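# Unload lathe shaft into bench rest, shut door

## Task

Take the finished shaft out of the lathe chuck and place it in the bench rest, in a pocket actually meant for this shaft (not all pockets are), lying level with its thick end against the stop, and leave the lathe door shut. Set it down softly and move it slowly whenever it is in contact with the lathe, since a hard landing or a quick rub ruins it. Release it only over a pocket's bottom: released off to one side, it slides down and may land hard.

## Robot and tools

Setup. A single arm with a two-finger parallel gripper (fingers cannot fold) sits on a base at (0, 0, +0.088) m in the scene frame, almost untilted. Scene frame: origin on the table top under the base, +z up, +y to the left looking along +x. The lathe stands behind the base toward -x, its chuck facing +y; the arm may reach inside it. Its sliding door and handle stick out along the front and the door does not stop for the arm. Anything dropped into the chip pan counts as lost, as does anything knocked off the work area or onto the floor. Loose parts may occasionally be nudged by outside pushes.

Gripper frame. Fingers point along the gripper's +z; they close along its y. end_effector_position is the point between the closed pads; fingertips extend about 33 mm past it at gaps up to 40 mm, only 9 mm when fully open.

Rows (execute_actions). Each action may hold "rows" (1 to 15), "steps" (1 to 450, one per 1/30 s; default 15), "until", and a device key. A row is 9 numbers, each -1 to 1: dx, dy, dz, rx, ry, rz, position, force_limit, speed. dx..rz are an offset, not a pose: measured from the Hand target as it stood when the action began, in that Hand target's own axes; every row counts from that same start, and repeating an offset in a new action moves further. Scale: 1.0 = 0.6 m or 180 degrees; rx, ry, rz form one rotation vector. After the last row the arm keeps heading for that row's target, so allow enough steps for long moves. Ramp offsets up row by row (0.01 per row is about 0.18 m/s) to avoid jerks that shake a held part loose.

Gripper numbers. position: +1 fully open (140 mm), pads touch near -0.8, -1 closes until blocked. force_limit sets pad force after a slow close (about 14 N at -1 up to 58 N at +1); faster closing squeezes harder. speed: about 30 mm/s at -1, 140 at 0, 250 at +1. Both start at +1. Resend your previous three numbers to keep the gripper unchanged; 0 is a real command. After closing (-1) check object_status = 2 (stopped while closing). Other codes: 0 moving, 1 stopped while opening, 3 reached target or pads met. position_measured is counts: 3 open, about 75 = 100 mm, 139 = 60 mm, 200 = 20 mm, 230 pads touching. To grip harder, raise force_limit and nudge position (-1 to -0.98). A close that is off centre on a seated part may press with one finger only.

Lathe commands. Inside an action: {"lathe": {"door": "open"|"shut"}}, {"lathe": {"chuck": "clamp"|"open"}}, or {"lathe": {"stop": true}}. Door starts shut, chuck starts clamped (holding the shaft). "until" tests only lathe fields (door_state, chuck_state, seat_state, refusals), e.g. {"steps": 150, "until": {"lathe": {"door_state": "open"}}}; numeric tests need a comparison like [">=", 2]. Reports: door_state shut/open/between; chuck_state open/clamped/closed_empty/between; seat_state home/open (reliable only when clamped). Hold the shaft before opening the chuck, since open jaws let it tip or slide. Any invalid value rejects the whole call.

move. target: one 9-number row, or a list of up to 15 rows, all offsets from the same current Hand target in its axes (same scale). speed in m/s (0.002 to 3.6, default 0.25; turning capped at twice that in rad/s); blend in m for corner rounding in lists; stop_force 3 to 120 N ends the path on felt contact along the direction of travel (zero: true retakes the sensor zero first; omit stop_force when backing away from a contact); blocking=false returns early, then use wait or stop. Result line "move:" says done, off_target, moving, held or fault, plus limits (paced, held). Keep paths clear of the arm's own base.

Other tools. wait {seconds 0 to 10}; stop brakes a running move; zoom_image {camera, region [x0,y0,x1,y1]} on cam_chuck, cam_high, cam_low, cam_machine, cam_wrist (672x504, others 504x504); zero_wrist_force; finished_scene {scene}. cameras lists which images to return; an empty actions list returns all images and full state.

Results. Pose in metres and wxyz quaternion, velocities in m/s and rad/s, Hand target (base for next offsets), Tool commands, joint positions and torques, wrist force/torque in the gripper's axes, motor temperatures. "pose unreachable" means the arm dropped that target and rests.

Avoid. The arm is stiff: aiming even slightly beyond a firm contact can trip a fault (about 150 N net force, or joint torque limits 136 N m big joints, 25.4 N m wrist), freezing it 10 s. Orientation commands are clipped to 32 degrees from the current one per step. Motors overheat from holding loads or straining (hot at 70 °C, brake at 85 °C). Avoid drops, slams, fast contact, twisting the part in the gripper, and releasing anything still moving.

Each tool is called as a command line: name --argument value for each argument, lists and objects as JSON in quotes; but a table of rows of numbers goes row by row, as --pt "numbers of a row", without its own name.

## Session

execute_actions --actions '[]'

Scene clock: 0.00 s.
end_effector_position=(+0.3052, +0.0113, +0.2956) position_measured=3 object_status=3 end_effector_quat_wxyz=(+0.001, -0.036, +0.999, +0.003)
Joint positions: [-0.364 -2.106 2.13 -1.595 -1.571 -0.482]
Joint velocities: within noise
Joint torques (N m): no reading
Motor temperatures (°C): [34 31 29 36 37 36]
Wrist force (N): no reading
Wrist torque (N m): no reading
Wrist force, peak (N): no reading
Hand target: +0.3052, +0.0113, +0.2956; +0.001, -0.036, +0.999, +0.003
Tool commands: gripper/position=+1.0 gripper/force_limit=+1.0 gripper/speed=+1.0
lathe: door_state=shut chuck_state=clamped seat_state=home

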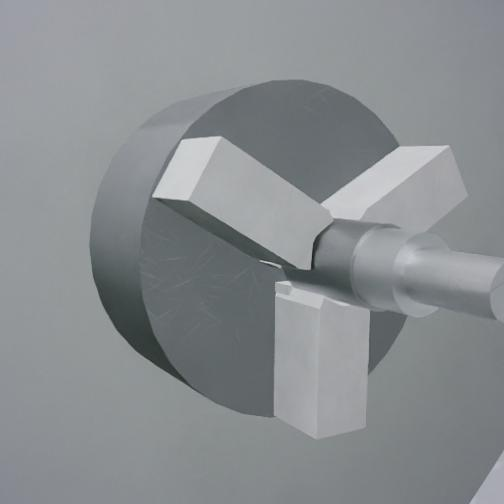

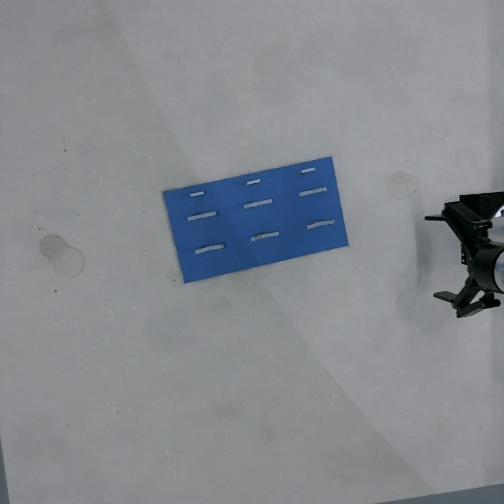

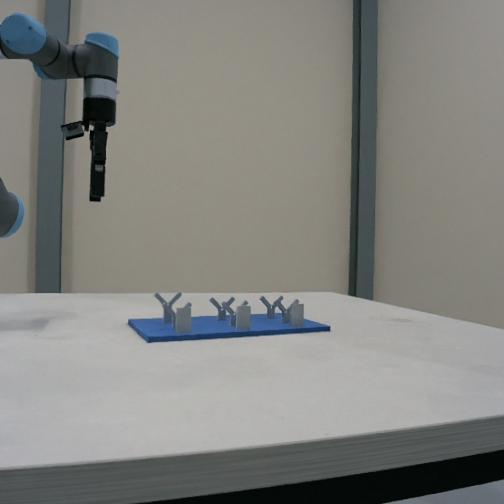

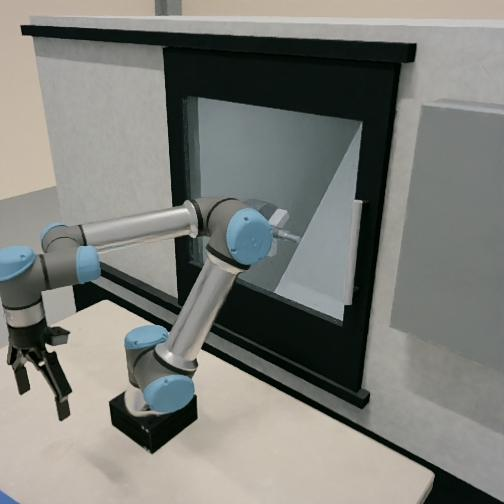

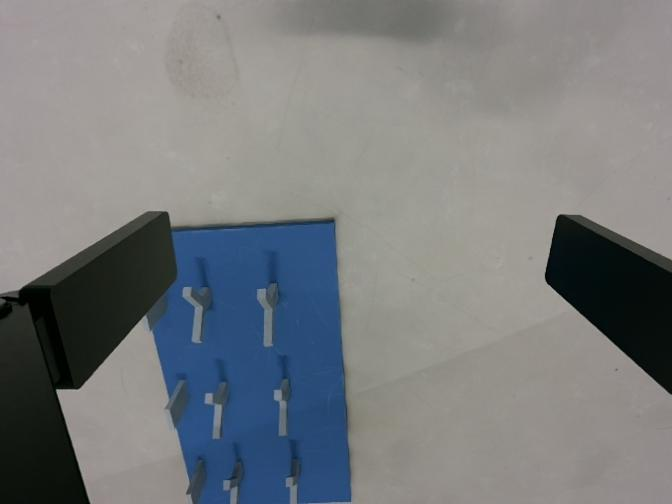

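zoom_image --camera "cam_low" --region '[110, 270, 350, 360]'

zoom_image --camera "cam_chuck" --region '[250, 120, 504, 374]'

zoom_image --camera "cam_high" --region '[150, 130, 370, 300]'

zoom_image --camera "cam_machine" --region '[150, 30, 450, 410]'

zoom_image --camera "cam_wrist" --region '[140, 210, 370, 504]'

Scaled by 2.100 from the camera's 504x504 image, which has a finer 720x720 frame.

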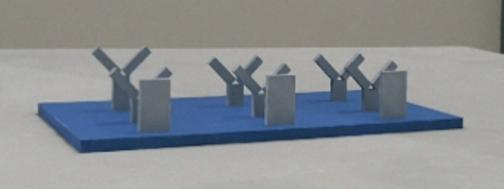

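Scaled by 1.984 from the camera's 504x504 image, which has a finer 720x720 frame.

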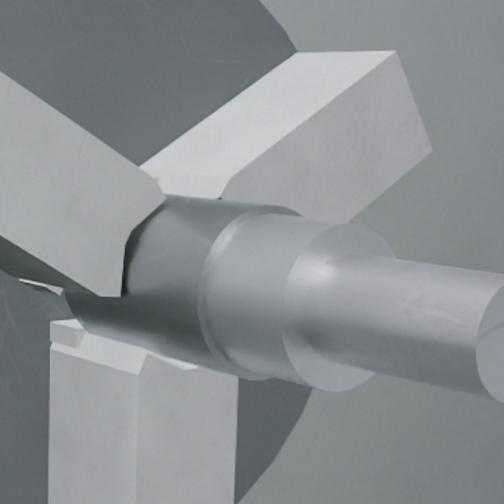

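Scaled by 2.291 from the camera's 504x504 image, which has a finer 720x720 frame.

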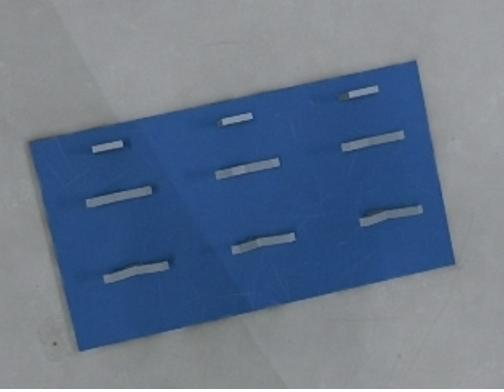

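Scaled by 1.326 from the camera's 504x504 image, which has a finer 720x720 frame.

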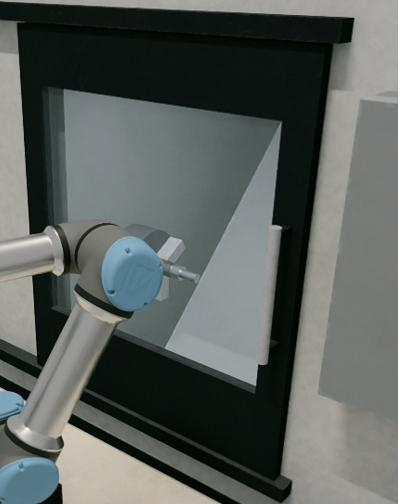

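Scaled by 1.714 from the camera's 672x504 image, which has a finer 960x720 frame.

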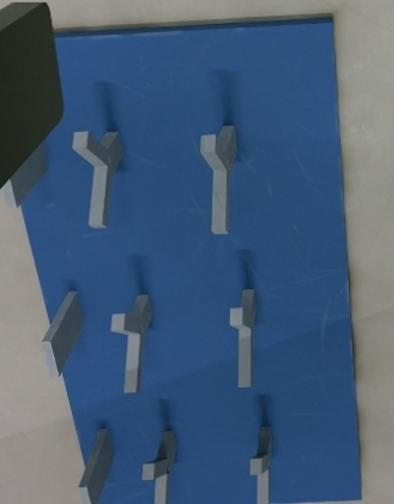

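execute_actions --actions '[{"lathe":{"door":"open"},"steps":240,"until":{"lathe":{"door_state":"open"}}}]' --cameras '["cam_machine","cam_chuck"]'

zoom_image --camera "cam_machine" --region '[0, 0, 504, 504]'

Scene clock: 42.63 s.
end_effector_position=(+0.3052, +0.0113, +0.2956) position_measured=3 object_status=3 end_effector_quat_wxyz=(+0.001, -0.036, +0.999, +0.003)
Joint positions: [-0.364 -2.106 2.13 -1.595 -1.571 -0.482]
Joint torques (N m): [-0.82 -1.79 -24.14 -2.73 0.08 0.15]
Wrist force (N): [0.1 0.2 -0.1]
Wrist torque (N m): [0.05 -0.02 0.00]
Wrist force, peak (N): [0.4 -0.1 -0.6]
Hand target: +0.3052, +0.0113, +0.2956; +0.001, -0.036, +0.999, +0.003
Tool commands: gripper/position=+1.0 gripper/force_limit=+1.0 gripper/speed=+1.0
lathe: door_state=open chuck_state=clamped seat_state=home
Images, in order (width x height): cam_chuck 504x504, cam_machine 504x504.

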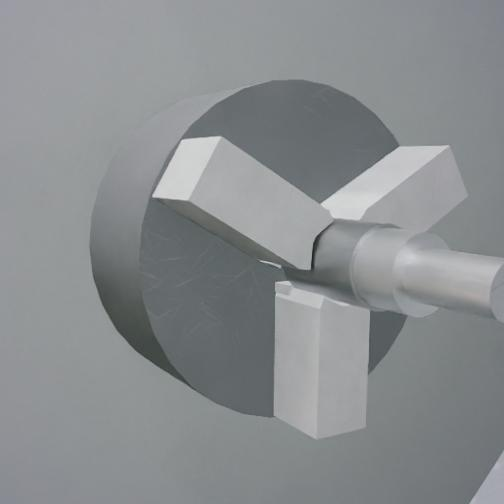

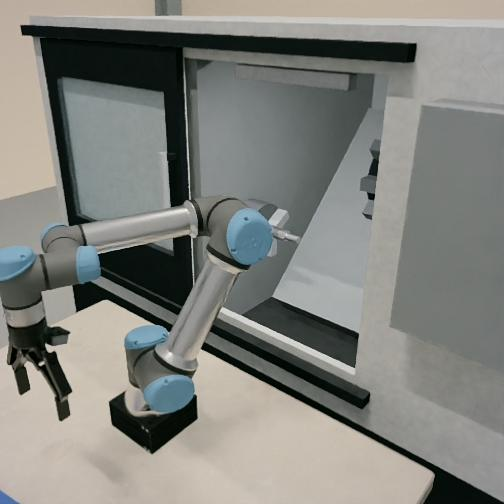

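Scaled by 1.000.

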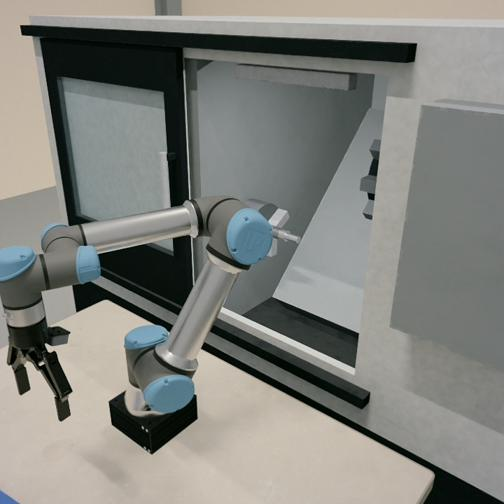

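move --target '[-0.1167,-0.127,0.159,0,-0.139,0,1,1,1]' --cameras '["cam_wrist"]'

zoom_image --camera "cam_wrist" --region '[100, 0, 604, 504]'

Scene clock: 68.60 s.
end_effector_position=(+0.3806, -0.0592, +0.1999) position_measured=3 object_status=3 end_effector_quat_wxyz=(+0.217, -0.034, +0.976, +0.011)
Joint positions: [-0.761 -2.161 2.553 -2.253 -1.239 -0.83]
Joint torques (N m): [-7.11 -2.25 -16.78 -4.65 1.51 -0.9]
Wrist force (N): [0.0 0.3 0.6]
Wrist torque (N m): [0.08 -0.05 -0.12]
Wrist force, peak (N): [0.7 -1.0 1.8]
Hand target: +0.3806, -0.0592, +0.1999; +0.217, -0.034, +0.976, +0.011
Off the commanded pose: 0.000 m, 0 deg.
lathe: door_state=open chuck_state=clamped seat_state=home
move: done
camera_calibration:
cam_wrist: T_world_to_cam=[[-0.0634145, 0.997982, -0.00320262, 0.093619], [0.688599, 0.0460779, 0.723676, -0.400448], [0.722364, 0.0436863, -0.690132, 0.00998824], [0, 0, 0, 1]] pos_world=[0.27447, -0.0754147, 0.296988]
Images, in order (width x height): cam_wrist 672x504.

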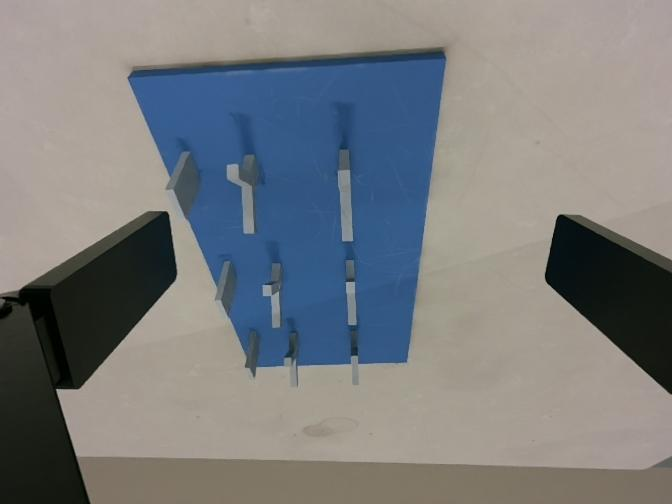

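Scaled by 1.000.

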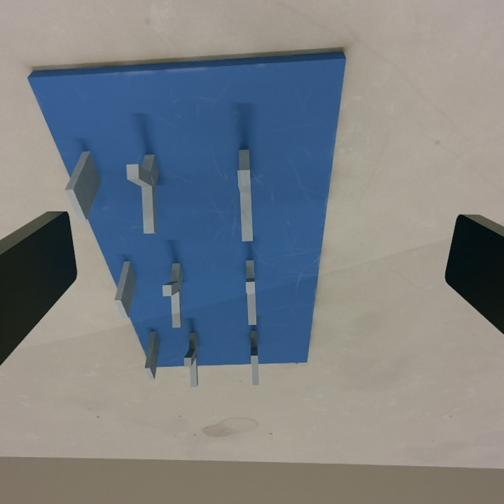

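zoom_image --camera "cam_wrist" --region '[150, 120, 400, 260]'

zoom_image --camera "cam_wrist" --region '[200, 240, 400, 400]'

Scaled by 2.016 from the camera's 672x504 image, which has a finer 960x720 frame.

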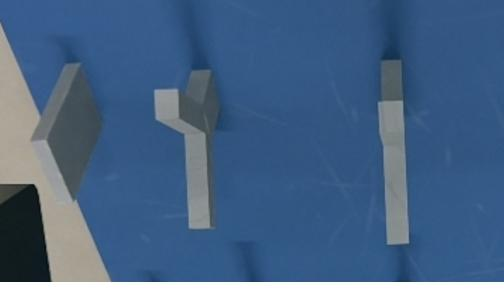

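Scaled by 2.520 from the camera's 672x504 image, which has a finer 960x720 frame.

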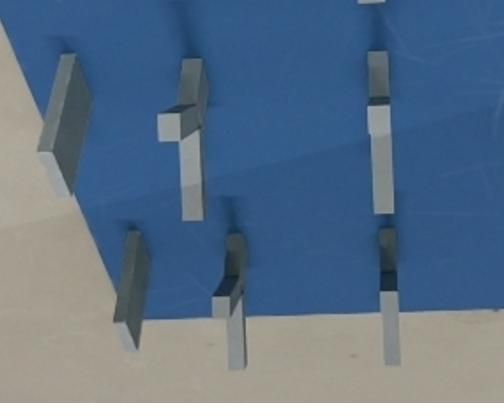

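move --target '[-0.2829,0.2087,0.2259,0.224,-0.0235,0.4257,1,1,1]' --cameras '["cam_wrist"]'

zoom_image --camera "cam_wrist" --region '[180, 100, 500, 340]'

Scene clock: 91.60 s.
end_effector_position=(+0.5823, +0.0812, +0.1499) position_measured=3 object_status=3 end_effector_quat_wxyz=(+0.195, +0.636, +0.726, -0.171)
Joint positions: [0.226 -1.158 1.751 -2.134 -2.101 1.626]
Joint torques (N m): [-7.7 -33.75 -26.31 -1.96 -0.15 1.29]
Wrist force (N): [-0.2 0.4 0.6]
Wrist torque (N m): [0.08 0.00 0.01]
Wrist force, peak (N): [0.0 1.5 0.5]
Hand target: +0.5823, +0.0812, +0.1499; +0.195, +0.636, +0.726, -0.171
Off the commanded pose: 0.000 m, 0 deg.
lathe: door_state=open chuck_state=clamped seat_state=home
move: done
camera_calibration:
cam_wrist: T_world_to_cam=[[0.992404, 0.122743, -0.00824605, -0.576797], [0.0830616, -0.619108, 0.780901, -0.111495], [0.0907451, -0.775654, -0.624601, 0.248135], [0, 0, 0, 1]] pos_world=[0.559159, 0.194237, 0.237295]
Images, in order (width x height): cam_wrist 672x504.

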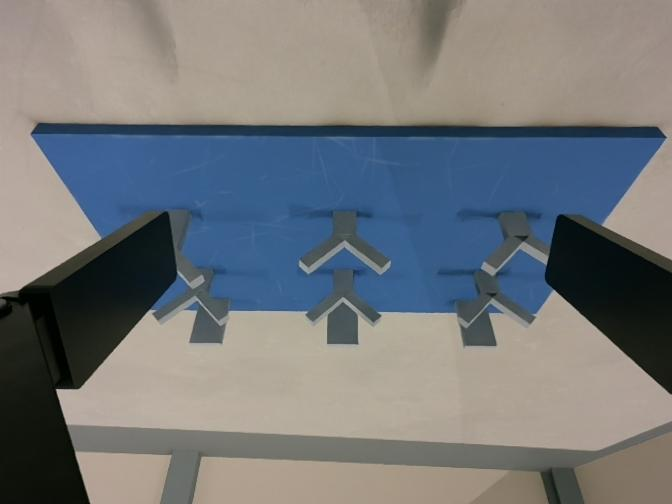

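Scaled by 1.575 from the camera's 672x504 image, which has a finer 960x720 frame.

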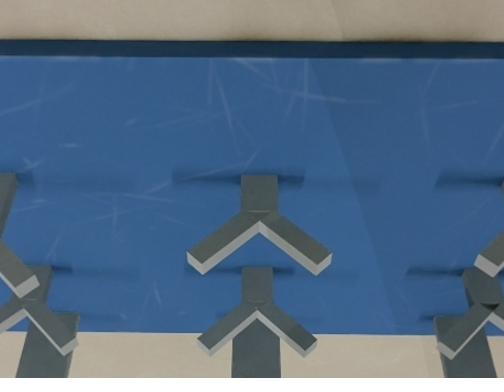

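move --target '[0,-0.2167,0,0,0,0,1,1,1]' --cameras '["cam_wrist"]'

zoom_image --camera "cam_wrist" --region '[180, 100, 500, 340]'

move --target '[0,0.4333,0,0,0,0,1,1,1]' --cameras '["cam_wrist"]'

zoom_image --camera "cam_wrist" --region '[180, 100, 500, 340]'

Scene clock: 102.57 s.
end_effector_position=(+0.4535, +0.0642, +0.1499) position_measured=3 object_status=3 end_effector_quat_wxyz=(+0.195, +0.636, +0.726, -0.171)
Joint positions: [0.24 -1.417 2.105 -2.221 -2.1 1.642]
Joint torques (N m): [-7.35 -32.73 -14 -1.68 1.11 -1.12]
Wrist force (N): [-0.1 0.4 0.8]
Wrist torque (N m): [0.10 -0.02 -0.07]
Wrist force, peak (N): [-0.5 3.3 0.6]
Hand target: +0.4534, +0.0641, +0.1499; +0.195, +0.636, +0.726, -0.171
Off the commanded pose: 0.000 m, 0 deg.
lathe: door_state=open chuck_state=clamped seat_state=home
move: done
camera_calibration:
cam_wrist: T_world_to_cam=[[0.992422, 0.122597, -0.00822139, -0.446864], [0.0829591, -0.619189, 0.780847, -0.111312], [0.0906391, -0.775613, -0.624668, 0.246613], [0, 0, 0, 1]] pos_world=[0.43036, 0.177137, 0.237296]
Images, in order (width x height): cam_wrist 672x504.

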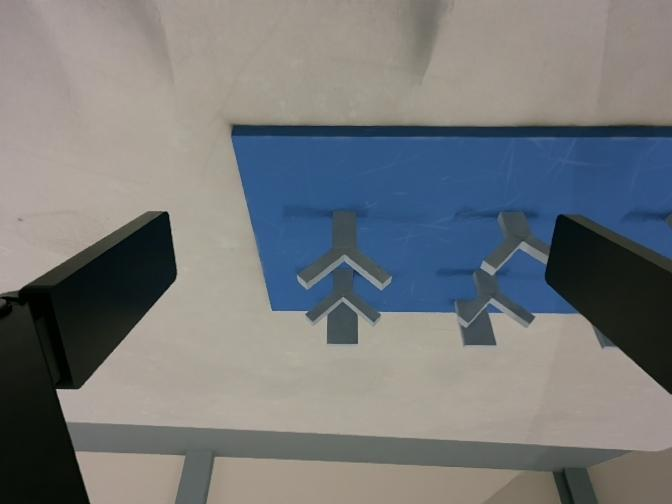

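Scaled by 1.575 from the camera's 672x504 image, which has a finer 960x720 frame.

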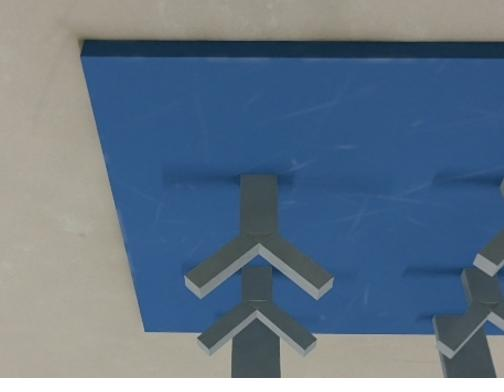

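Scene clock: 104.13 s.
end_effector_position=(+0.7111, +0.0982, +0.1499) position_measured=3 object_status=3 end_effector_quat_wxyz=(+0.195, +0.637, +0.726, -0.171)
Joint positions: [0.217 -0.891 1.316 -1.97 -2.101 1.617]
Joint torques (N m): [9.64 -43.18 -29.04 -2.87 -3.04 -0.54]
Wrist force (N): [-0.4 0.5 0.8]
Wrist torque (N m): [0.10 0.03 -0.11]
Wrist force, peak (N): [-0.5 3.5 1.0]
Hand target: +0.7111, +0.0983, +0.1498; +0.195, +0.636, +0.726, -0.171
Off the commanded pose: 0.000 m, 0 deg.
lathe: door_state=open chuck_state=clamped seat_state=home
move: done
camera_calibration:
cam_wrist: T_world_to_cam=[[0.992457, 0.122321, -0.00819217, -0.706653], [0.0827654, -0.619228, 0.780837, -0.111487], [0.0904397, -0.775626, -0.624681, 0.249778], [0, 0, 0, 1]] pos_world=[0.68796, 0.211137, 0.237296]
Images, in order (width x height): cam_wrist 672x504.

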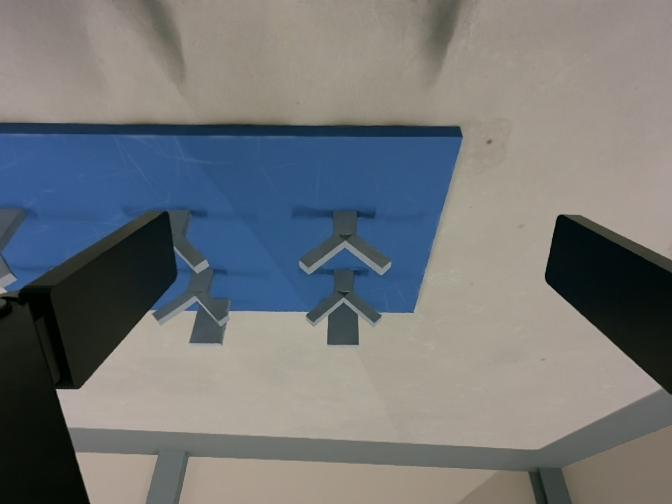

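Scaled by 1.575 from the camera's 672x504 image, which has a finer 960x720 frame.

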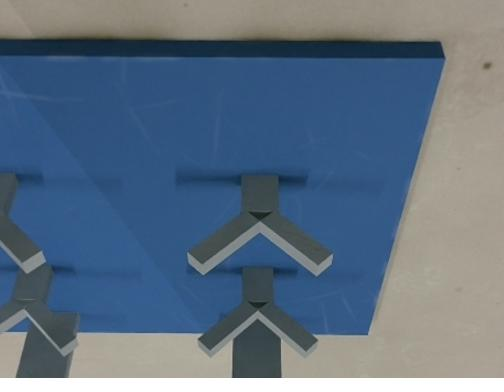

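zoom_image --camera "cam_wrist" --region '[290, 200, 400, 350]'

move --target '[0,-0.2167,0,0,0,0,1,1,1]' --cameras '["cam_wrist"]'

zoom_image --camera "cam_wrist" --region '[290, 200, 400, 350]'

move --target '[0,-0.2167,0,0,0,0,1,1,1]' --cameras '["cam_wrist"]'

zoom_image --camera "cam_wrist" --region '[290, 200, 400, 350]'

Scaled by 3.360 from the camera's 672x504 image, which has a finer 960x720 frame.

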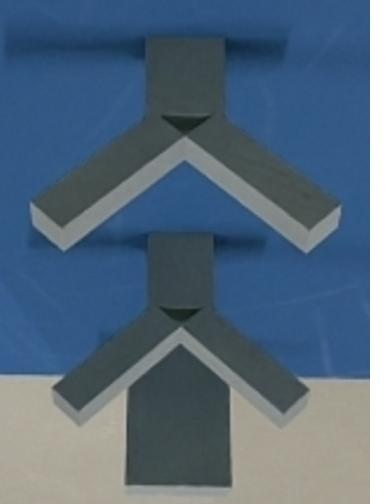

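Scene clock: 109.97 s.
end_effector_position=(+0.5823, +0.0813, +0.1498) position_measured=3 object_status=3 end_effector_quat_wxyz=(+0.195, +0.636, +0.726, -0.171)
Joint positions: [0.226 -1.157 1.751 -2.134 -2.101 1.626]
Joint torques (N m): [-7.74 -45.17 -14.89 -2.54 1.47 -0.4]
Wrist force (N): [-0.4 0.3 0.6]
Wrist torque (N m): [0.08 0.03 0.02]
Wrist force, peak (N): [-0.5 3.4 0.7]
Hand target: +0.5822, +0.0812, +0.1499; +0.195, +0.636, +0.726, -0.171
Off the commanded pose: 0.000 m, 0 deg.
lathe: door_state=open chuck_state=clamped seat_state=home
move: done
camera_calibration:
cam_wrist: T_world_to_cam=[[0.992413, 0.122667, -0.00830885, -0.576772], [0.0830707, -0.619175, 0.780847, -0.111475], [0.0906398, -0.775613, -0.624667, 0.248202], [0, 0, 0, 1]] pos_world=[0.559159, 0.194237, 0.237296]
Images, in order (width x height): cam_wrist 672x504.

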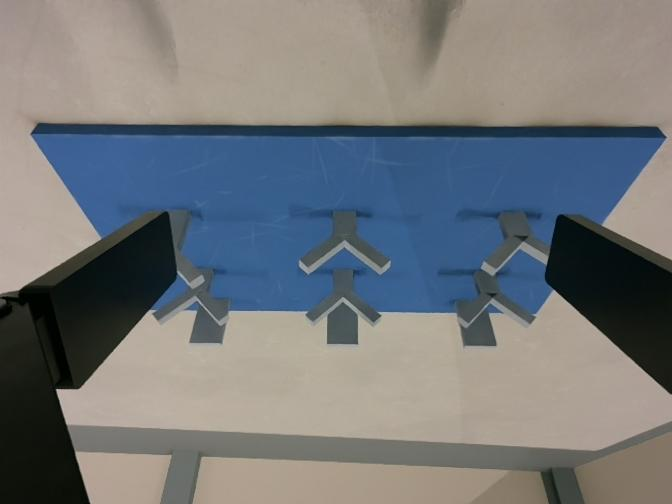

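Scaled by 3.360 from the camera's 672x504 image, which has a finer 960x720 frame.

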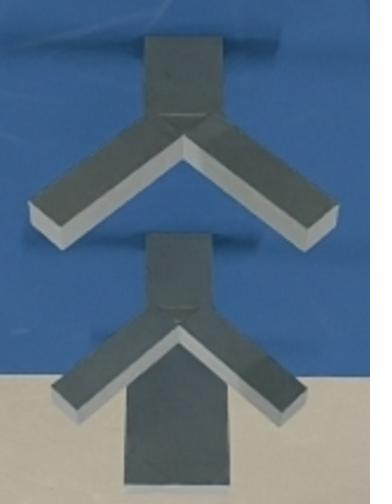

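Scene clock: 111.00 s.
end_effector_position=(+0.4534, +0.0642, +0.1499) position_measured=3 object_status=3 end_effector_quat_wxyz=(+0.195, +0.636, +0.726, -0.171)
Joint positions: [0.24 -1.417 2.106 -2.221 -2.1 1.642]
Joint torques (N m): [-7.64 -33.13 -13.34 -1.95 1.1 -1.13]
Wrist force (N): [-0.3 0.4 0.8]
Wrist torque (N m): [0.10 0.02 -0.08]
Wrist force, peak (N): [-0.5 3.5 0.7]
Hand target: +0.4533, +0.0641, +0.1499; +0.195, +0.636, +0.726, -0.171
Off the commanded pose: 0.000 m, 0 deg.
lathe: door_state=open chuck_state=clamped seat_state=home
move: done
camera_calibration:
cam_wrist: T_world_to_cam=[[0.992422, 0.122597, -0.00822139, -0.446765], [0.0829591, -0.619189, 0.780847, -0.111304], [0.0906391, -0.775613, -0.624668, 0.246622], [0, 0, 0, 1]] pos_world=[0.43026, 0.177137, 0.237296]
Images, in order (width x height): cam_wrist 672x504.

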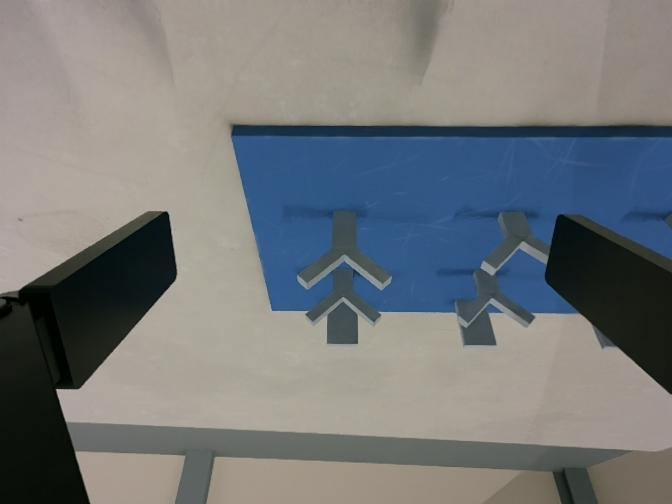

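Scaled by 3.360 from the camera's 672x504 image, which has a finer 960x720 frame.

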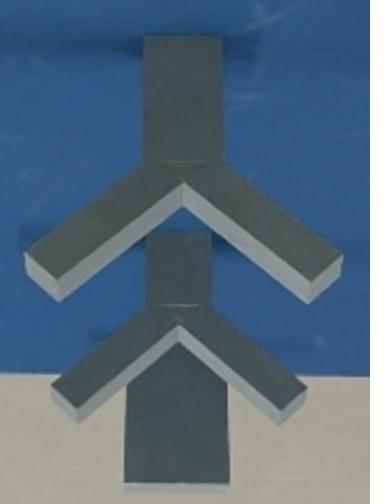

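move --target '[0.0507,-0.0468,-0.5492,0.01095,0.1664,0.0408,1,1,1]'

Scene clock: 141.53 s.
end_effector_position=(+0.4004, +0.2501, +0.4197) position_measured=3 object_status=3 end_effector_quat_wxyz=(+0.000, +0.707, +0.707, +0.000)
Joint positions: [0.327 -1.647 1.506 -1.427 -1.578 1.851]
Joint torques (N m): [-7.94 -27.16 -31.08 -1.91 1 -0.33]
Wrist force (N): [-0.1 0.4 0.0]
Wrist torque (N m): [0.11 0.03 0.03]
Wrist force, peak (N): [0.6 0.6 3.8]
Hand target: +0.4004, +0.2501, +0.4198; +0.000, +0.707, +0.707, +0.000
Off the commanded pose: 0.000 m, 0 deg.
lathe: door_state=open chuck_state=clamped seat_state=home
move: done

move --pt "0.25 -0.25 0 0 0 0 1 1 1" --pt "0.3667 -0.6667 0 0 0 0 1 1 1" --pt "0.3 -0.98 0 0 0 0 1 1 1" --blend '[0.08,0.08,0]' --speed 0.3 --cameras '["cam_machine"]'

Scene clock: 147.33 s.
end_effector_position=(-0.1877, +0.4298, +0.4196) position_measured=3 object_status=3 end_effector_quat_wxyz=(+0.000, +0.707, +0.707, +0.000)
Joint positions: [1.738 -1.652 1.511 -1.423 -1.569 3.262]
Joint torques (N m): [9.9 -26.44 -17.32 -1.57 -0.54 1.09]
Wrist force (N): [-0.2 -0.1 -0.2]
Wrist torque (N m): [-0.01 0.05 0.04]
Wrist force, peak (N): [-2.9 2.6 -0.3]
Hand target: -0.1878, +0.4297, +0.4196; +0.000, +0.707, +0.707, +0.000
Off the commanded pose: 0.000 m, 0 deg.
lathe: door_state=open chuck_state=clamped seat_state=home
move: done
Images, in order (width x height): cam_machine 504x504.

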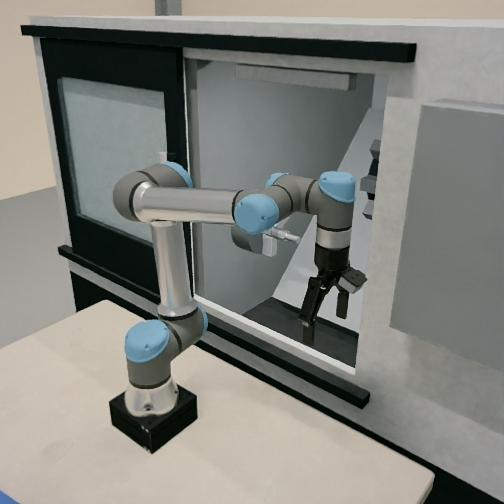

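move --pt "-0.3 -0.4333 0 0 0 0 1 1 1" --pt "-0.55 -0.65 0 0 0 0 1 1 1" --pt "-0.6333 -0.7867 0 0 0 0 1 1 1" --blend '[0.06,0.04,0]' --speed 0.25 --cameras '["cam_machine","cam_wrist","cam_chuck"]'

Scene clock: 153.00 s.
end_effector_position=(-0.6595, +0.0495, +0.4200) position_measured=3 object_status=3 end_effector_quat_wxyz=(+0.000, +0.707, +0.707, +0.000)
Joint positions: [2.903 -1.169 0.937 -1.338 -1.564 4.427]
Joint torques (N m): [3.89 -35.74 -32.26 -3.75 -2.11 0.71]
Wrist force (N): [0.2 0.3 0.2]
Wrist torque (N m): [0.10 -0.01 0.04]
Wrist force, peak (N): [1.8 2.6 -0.4]
Hand target: -0.6595, +0.0495, +0.4200; +0.000, +0.707, +0.707, +0.000
Off the commanded pose: 0.000 m, 0 deg.
lathe: door_state=open chuck_state=clamped seat_state=home
move: done
camera_calibration:
cam_wrist: T_world_to_cam=[[0.999929, -0.00305465, -0.0115589, 0.674237], [0.00136124, -0.931435, 0.363906, -0.102204], [-0.0118779, -0.363896, -0.931364, 0.54576], [0, 0, 0, 1]] pos_world=[-0.667567, 0.105462, 0.553287]
Images, in order (width x height): cam_chuck 504x504, cam_machine 504x504, cam_wrist 672x504.

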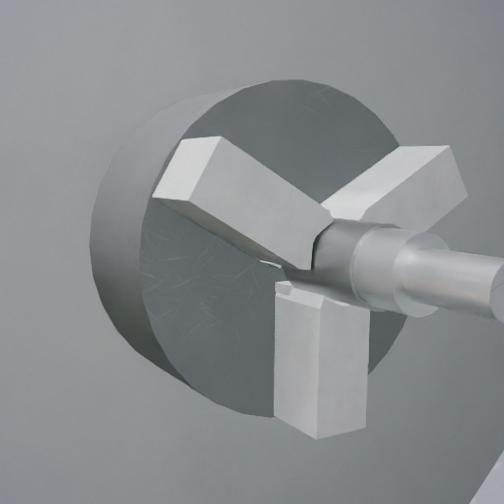

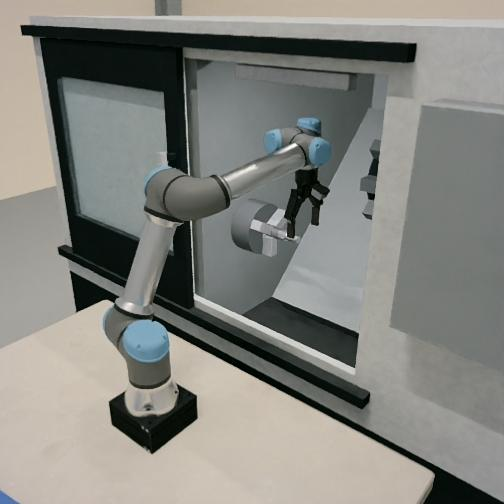

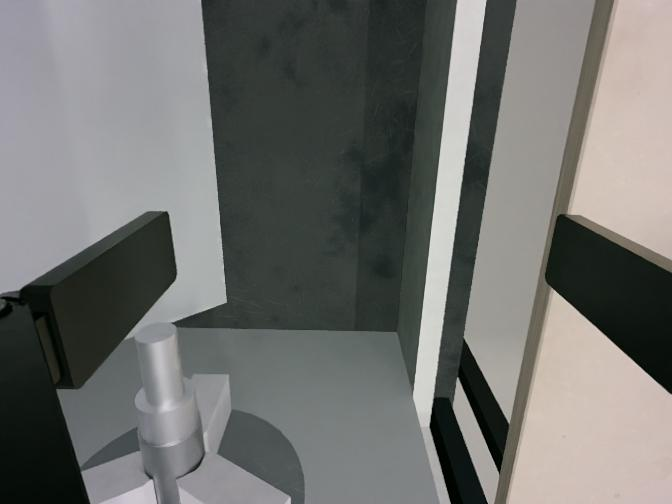

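move --target '[0,-0.1833,0,0,0,0,1,1,1]' --speed 0.1 --cameras '["cam_wrist"]'

zoom_image --camera "cam_wrist" --region '[200, 250, 450, 504]'

Scene clock: 160.63 s.
end_effector_position=(-0.7694, +0.0494, +0.4199) position_measured=3 object_status=3 end_effector_quat_wxyz=(+0.000, +0.707, +0.707, -0.001)
Joint positions: [2.944 -0.683 0.11 -0.998 -1.563 4.468]
Joint torques (N m): [8.79 -58.49 -22.31 -3.38 -2.46 1.22]
Wrist force (N): [0.1 0.1 0.0]
Wrist torque (N m): [0.06 0.01 -0.12]
Wrist force, peak (N): [-0.1 1.6 -0.4]
Hand target: -0.7695, +0.0494, +0.4200; +0.000, +0.707, +0.707, +0.000
Off the commanded pose: 0.000 m, 0 deg.
lathe: door_state=open chuck_state=clamped seat_state=home
move: done
camera_calibration:
cam_wrist: T_world_to_cam=[[0.999916, -0.0030387, -0.0126362, 0.784613], [0.00176696, -0.931469, 0.363816, -0.101836], [-0.0128758, -0.363807, -0.931385, 0.543516], [0, 0, 0, 1]] pos_world=[-0.777368, 0.105263, 0.553187]
Images, in order (width x height): cam_wrist 672x504.

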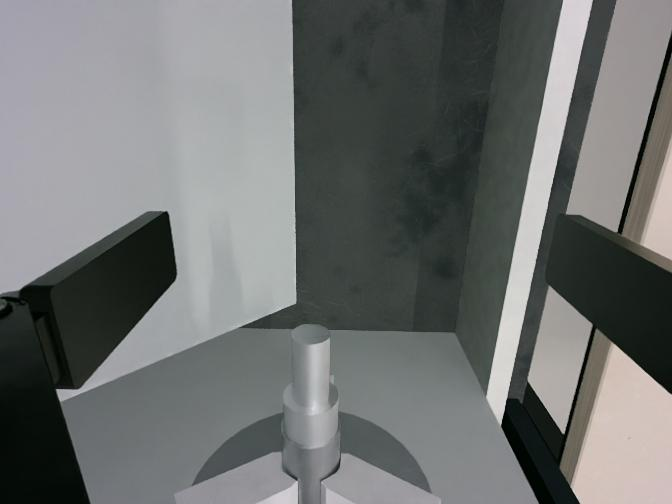

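Scaled by 1.984 from the camera's 672x504 image, which has a finer 960x720 frame.

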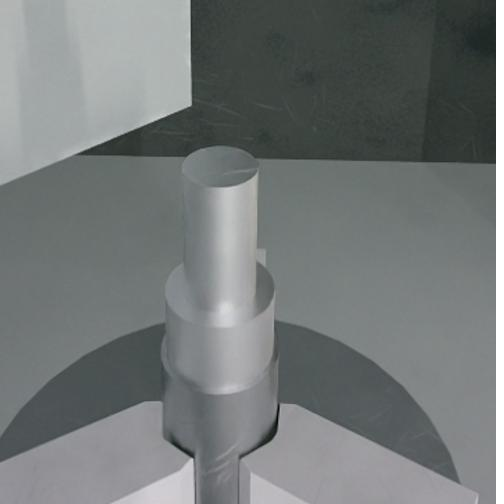

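move --target '[-0.2323,-0.0508,0,0,0,0,1,1,1]' --speed 0.1 --cameras '["cam_wrist","cam_machine","cam_chuck"]'

zoom_image --camera "cam_wrist" --region '[200, 180, 450, 430]'

Scene clock: 222.13 s.
end_effector_position=(-0.7989, -0.0899, +0.4194) position_measured=3 object_status=3 end_effector_quat_wxyz=(-0.026, +0.706, +0.707, -0.032)
Joint positions: [3.123 -0.633 0.035 -1.054 -1.552 4.648]
Joint torques (N m): [-6.94 -60.52 -26.94 -1.91 2.14 -1.02]
Wrist force (N): [0.1 -0.1 -0.4]
Wrist torque (N m): [0.04 0.02 0.04]
Wrist force, peak (N): [1.9 0.2 -0.4]
Hand target: -0.7999, -0.0900, +0.4202; +0.000, +0.707, +0.707, +0.000
Off the commanded pose: 0.001 m, 5 deg.
lathe: door_state=open chuck_state=clamped seat_state=home
elbow stopped short: the move would have taken joint 3 (elbow) straighter than the controller allows.
move: off_target
camera_calibration:
cam_wrist: T_world_to_cam=[[0.99568, -0.00350851, -0.0927815, 0.843891], [0.0311099, -0.928916, 0.368981, -0.209882], [-0.0874808, -0.370273, -0.924794, 0.429019], [0, 0, 0, 1]] pos_world=[-0.796185, -0.0331477, 0.552494]
Images, in order (width x height): cam_chuck 504x504, cam_machine 504x504, cam_wrist 672x504.

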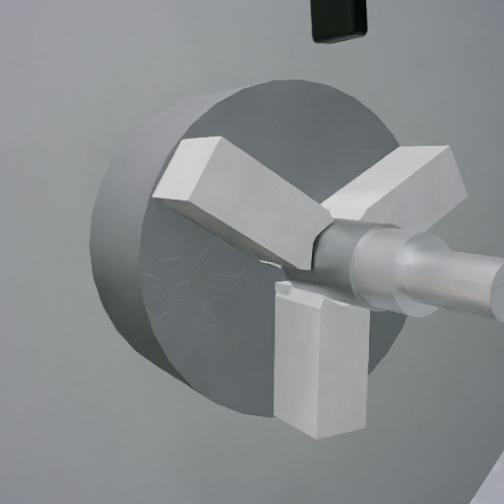

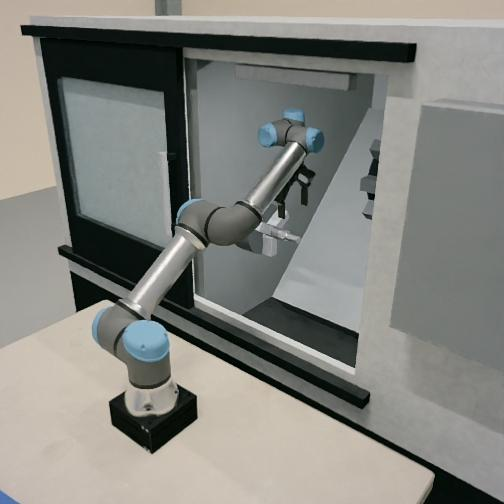

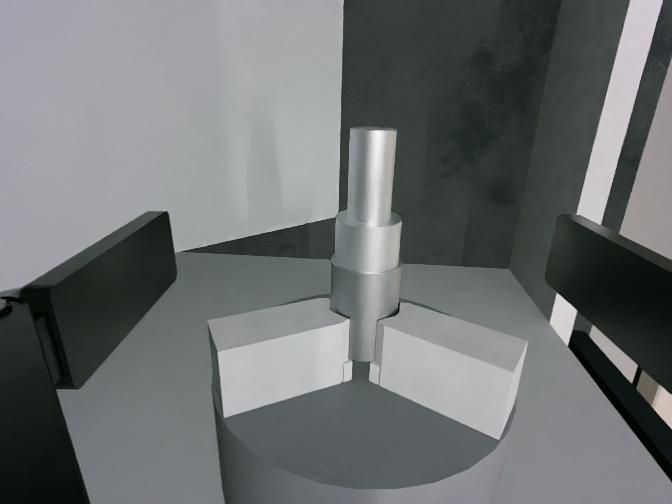

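Scaled by 2.016 from the camera's 672x504 image, which has a finer 960x720 frame.

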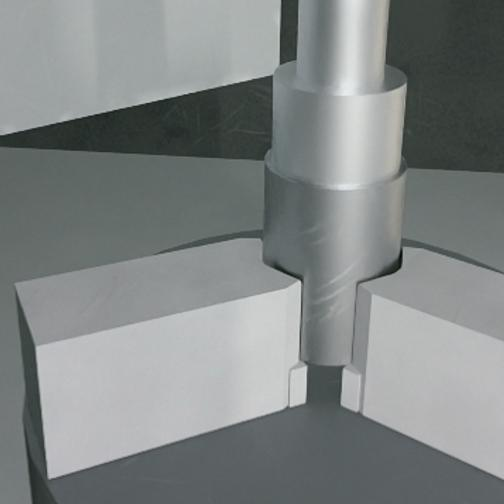

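move --pt "0 0 0.09 0 0 0 1 1 1" --pt "-0.0767 0 0.09 0 0 0 1 1 1" --speed 0.06 --cameras '["cam_wrist","cam_chuck"]'

zoom_image --camera "cam_wrist" --region '[230, 80, 480, 330]'

Scene clock: 257.53 s.
end_effector_position=(-0.7994, -0.1362, +0.3658) position_measured=3 object_status=3 end_effector_quat_wxyz=(-0.002, +0.707, +0.707, -0.004) end_effector_velocity=(+0.000, +0.003, -0.001) end_effector_angular_velocity=(-0.002, -0.004, +0.001)
Joint positions: [3.186 -0.567 0.035 -1.048 -1.562 4.71]
Joint velocities: [-0.005 0.001 0.001 0.002 0.002 -0.006]
Joint torques (N m): [-7.59 -63.83 -23.5 -1.9 1.61 -0.91]
Wrist force (N): [0.5 0.1 -0.2]
Wrist torque (N m): [0.06 -0.08 -0.04]
Wrist force, peak (N): [-2.2 0.1 0.2]
Hand target: -0.7999, -0.1361, +0.3662; +0.000, +0.707, +0.707, +0.000
Off the commanded pose: 0.001 m, 0 deg.
lathe: door_state=open chuck_state=clamped seat_state=home
elbow stopped short: the move would have taken joint 3 (elbow) straighter than the controller allows.
move: done
camera_calibration:
cam_wrist: T_world_to_cam=[[0.999803, -0.00306174, -0.019596, 0.815754], [0.00430267, -0.931002, 0.364988, -0.253297], [-0.0193614, -0.365001, -0.930806, 0.419679], [0, 0, 0, 1]] pos_world=[-0.806378, -0.0801393, 0.499076]
Images, in order (width x height): cam_chuck 504x504, cam_wrist 672x504.

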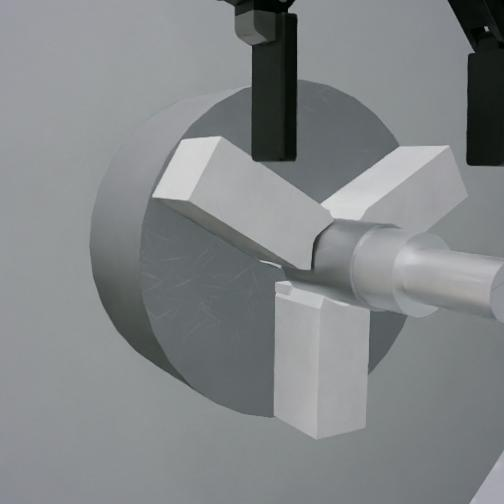

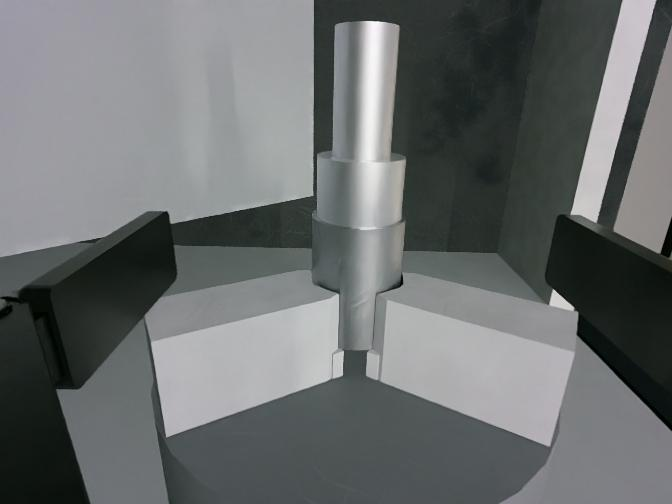

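Scaled by 2.016 from the camera's 672x504 image, which has a finer 960x720 frame.

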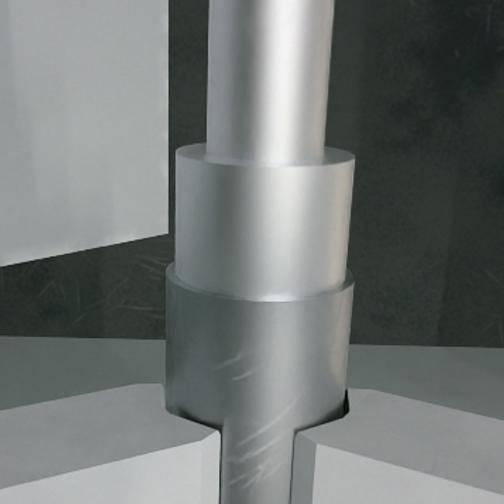

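move --target '[0.001,0.001,0.087,0,0,0.0064,1,1,1]' --speed 0.05 --stop_force 15 --cameras '["cam_wrist","cam_chuck"]'

zoom_image --camera "cam_chuck" --region '[200, 100, 504, 404]'

Scene clock: 297.13 s.
end_effector_position=(-0.7993, -0.1355, +0.3140) position_measured=3 object_status=3 end_effector_quat_wxyz=(+0.000, +0.714, +0.700, +0.000)
Joint positions: [3.186 -0.724 0.481 -1.328 -1.564 4.73]
Joint torques (N m): [-7.82 -50.55 -29.46 -2.61 -2.32 -0.93]
Wrist force (N): [-0.1 0.0 -0.1]
Wrist torque (N m): [0.03 0.05 -0.12]
Wrist force, peak (N): [-0.2 0.3 -1.1]
Hand target: -0.7993, -0.1355, +0.3140; +0.000, +0.714, +0.700, +0.000
Off the commanded pose: 0.000 m, 0 deg.
lathe: door_state=open chuck_state=clamped seat_state=home
move: done
camera_calibration:
cam_wrist: T_world_to_cam=[[0.999665, -0.0231828, -0.0115345, 0.80925], [-0.0173974, -0.931263, 0.363932, -0.250804], [-0.0191786, -0.36361, -0.931354, 0.372229], [0, 0, 0, 1]] pos_world=[-0.806203, -0.0794571, 0.447287]
Images, in order (width x height): cam_chuck 504x504, cam_wrist 672x504.

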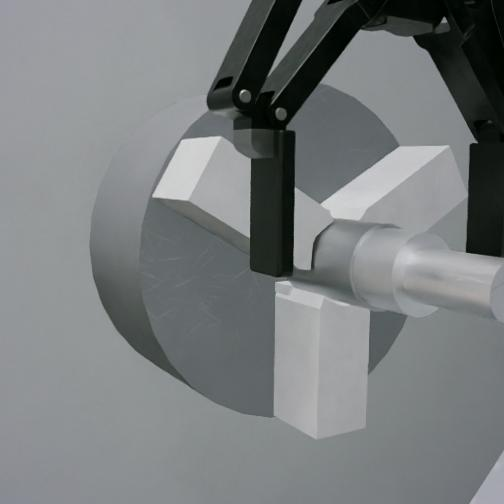

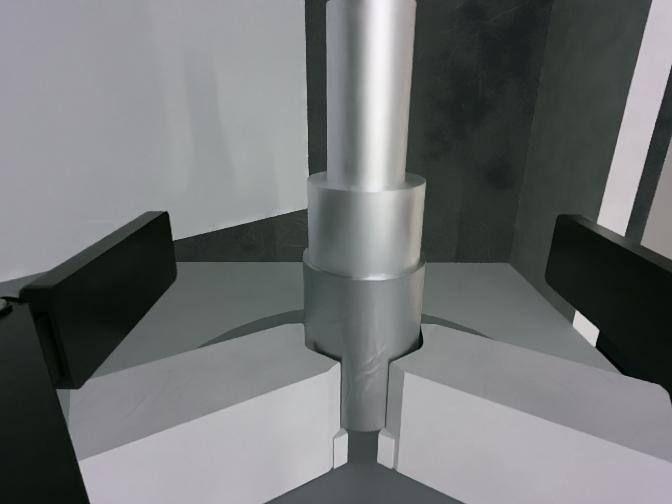

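Scaled by 1.658 from the camera's 504x504 image, which has a finer 720x720 frame.

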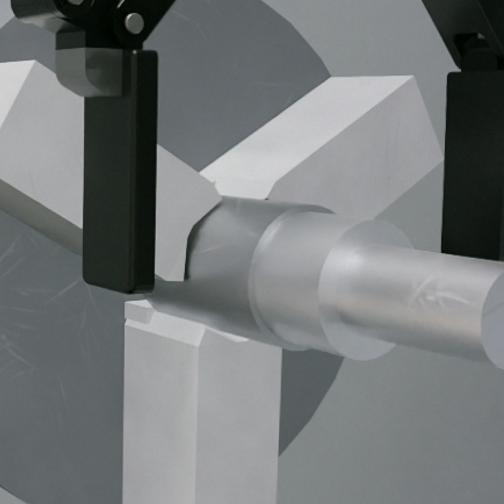

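execute_actions --actions '[{"rows":[[0,0,0,0,0,0,-1,0.3,-1]],"steps":130}]' --cameras '["cam_wrist","cam_chuck"]'

zoom_image --camera "cam_chuck" --region '[200, 100, 504, 404]'

Scene clock: 305.53 s.
end_effector_position=(-0.7992, -0.1355, +0.3140) position_measured=163 object_status=2 end_effector_quat_wxyz=(+0.000, +0.714, +0.700, +0.000)
Joint positions: [3.186 -0.724 0.481 -1.327 -1.564 4.73]
Joint torques (N m): [-7.97 -33.83 -26.87 -12.8 -1.33 0.03]
Wrist force (N): [2.7 36.7 -20.7]
Wrist torque (N m): [-0.80 -0.23 -0.47]
Wrist force, peak (N): [2.6 36.8 -20.8]
Hand target: -0.7993, -0.1355, +0.3140; +0.000, +0.714, +0.700, +0.000
Off the commanded pose: 0.000 m, 0 deg.
lathe: door_state=open chuck_state=clamped seat_state=home
camera_calibration:
cam_wrist: T_world_to_cam=[[0.999667, -0.0232044, -0.011312, 0.80915], [-0.0174985, -0.931262, 0.36393, -0.250884], [-0.0189792, -0.36361, -0.931358, 0.372392], [0, 0, 0, 1]] pos_world=[-0.806203, -0.0794571, 0.447287]
Images, in order (width x height): cam_chuck 504x504, cam_wrist 672x504.

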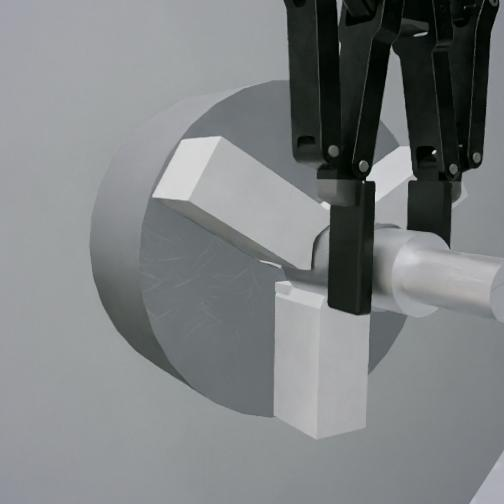

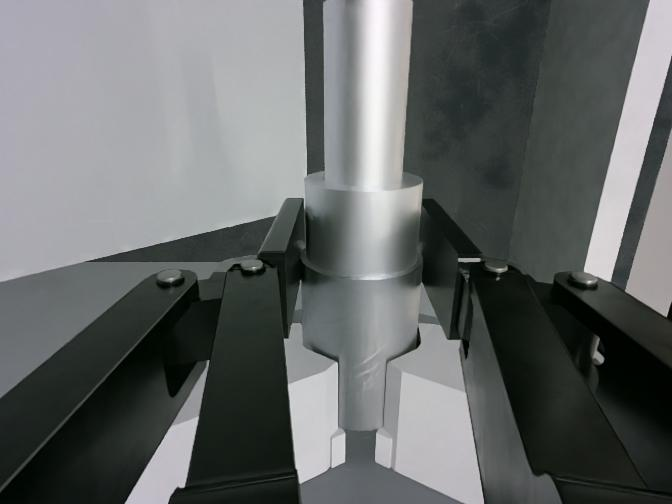

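Scaled by 1.658 from the camera's 504x504 image, which has a finer 720x720 frame.

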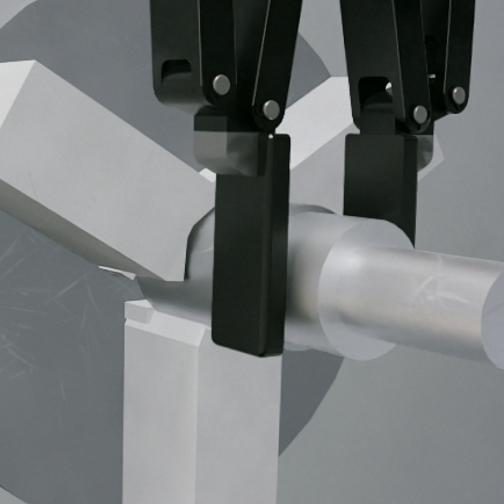

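execute_actions --actions '[{"rows":[[0,0.0005,-0.0003,0,0,0,-1,0.3,-1]],"steps":30}]'

Scene clock: 308.80 s.
end_effector_position=(-0.7990, -0.1355, +0.3142) position_measured=163 object_status=2 end_effector_quat_wxyz=(+0.000, +0.714, +0.700, +0.000)
Joint positions: [3.186 -0.725 0.482 -1.328 -1.564 4.73]
Joint torques (N m): [-5.96 -52.37 -30.9 -9.1 0.79 0.94]
Wrist force (N): [1.7 28.1 -12.2]
Wrist torque (N m): [-0.77 -0.13 -0.40]
Wrist force, peak (N): [2.5 37.3 -21.5]
Hand target: -0.7990, -0.1355, +0.3142; +0.000, +0.714, +0.700, +0.000
Off the commanded pose: 0.000 m, 0 deg.
lathe: door_state=open chuck_state=clamped seat_state=home

execute_actions --actions '[{"rows":[[0,0.0014,-0.0004,0,0,0,-1,0.3,-1]],"steps":30}]'

Scene clock: 311.10 s.
end_effector_position=(-0.7981, -0.1355, +0.3144) position_measured=163 object_status=2 end_effector_quat_wxyz=(+0.000, +0.714, +0.700, +0.000)
Joint positions: [3.186 -0.729 0.489 -1.331 -1.564 4.73]
Joint torques (N m): [4.08 -55.2 -32.55 -1.18 2.01 1.16]
Wrist force (N): [-1.9 -4.0 5.3]
Wrist torque (N m): [-0.41 0.08 -0.11]
Wrist force, peak (N): [1.9 28.5 -12.7]
Hand target: -0.7981, -0.1356, +0.3144; +0.000, +0.714, +0.700, +0.000
Off the commanded pose: 0.000 m, 0 deg.
lathe: door_state=open chuck_state=clamped seat_state=home


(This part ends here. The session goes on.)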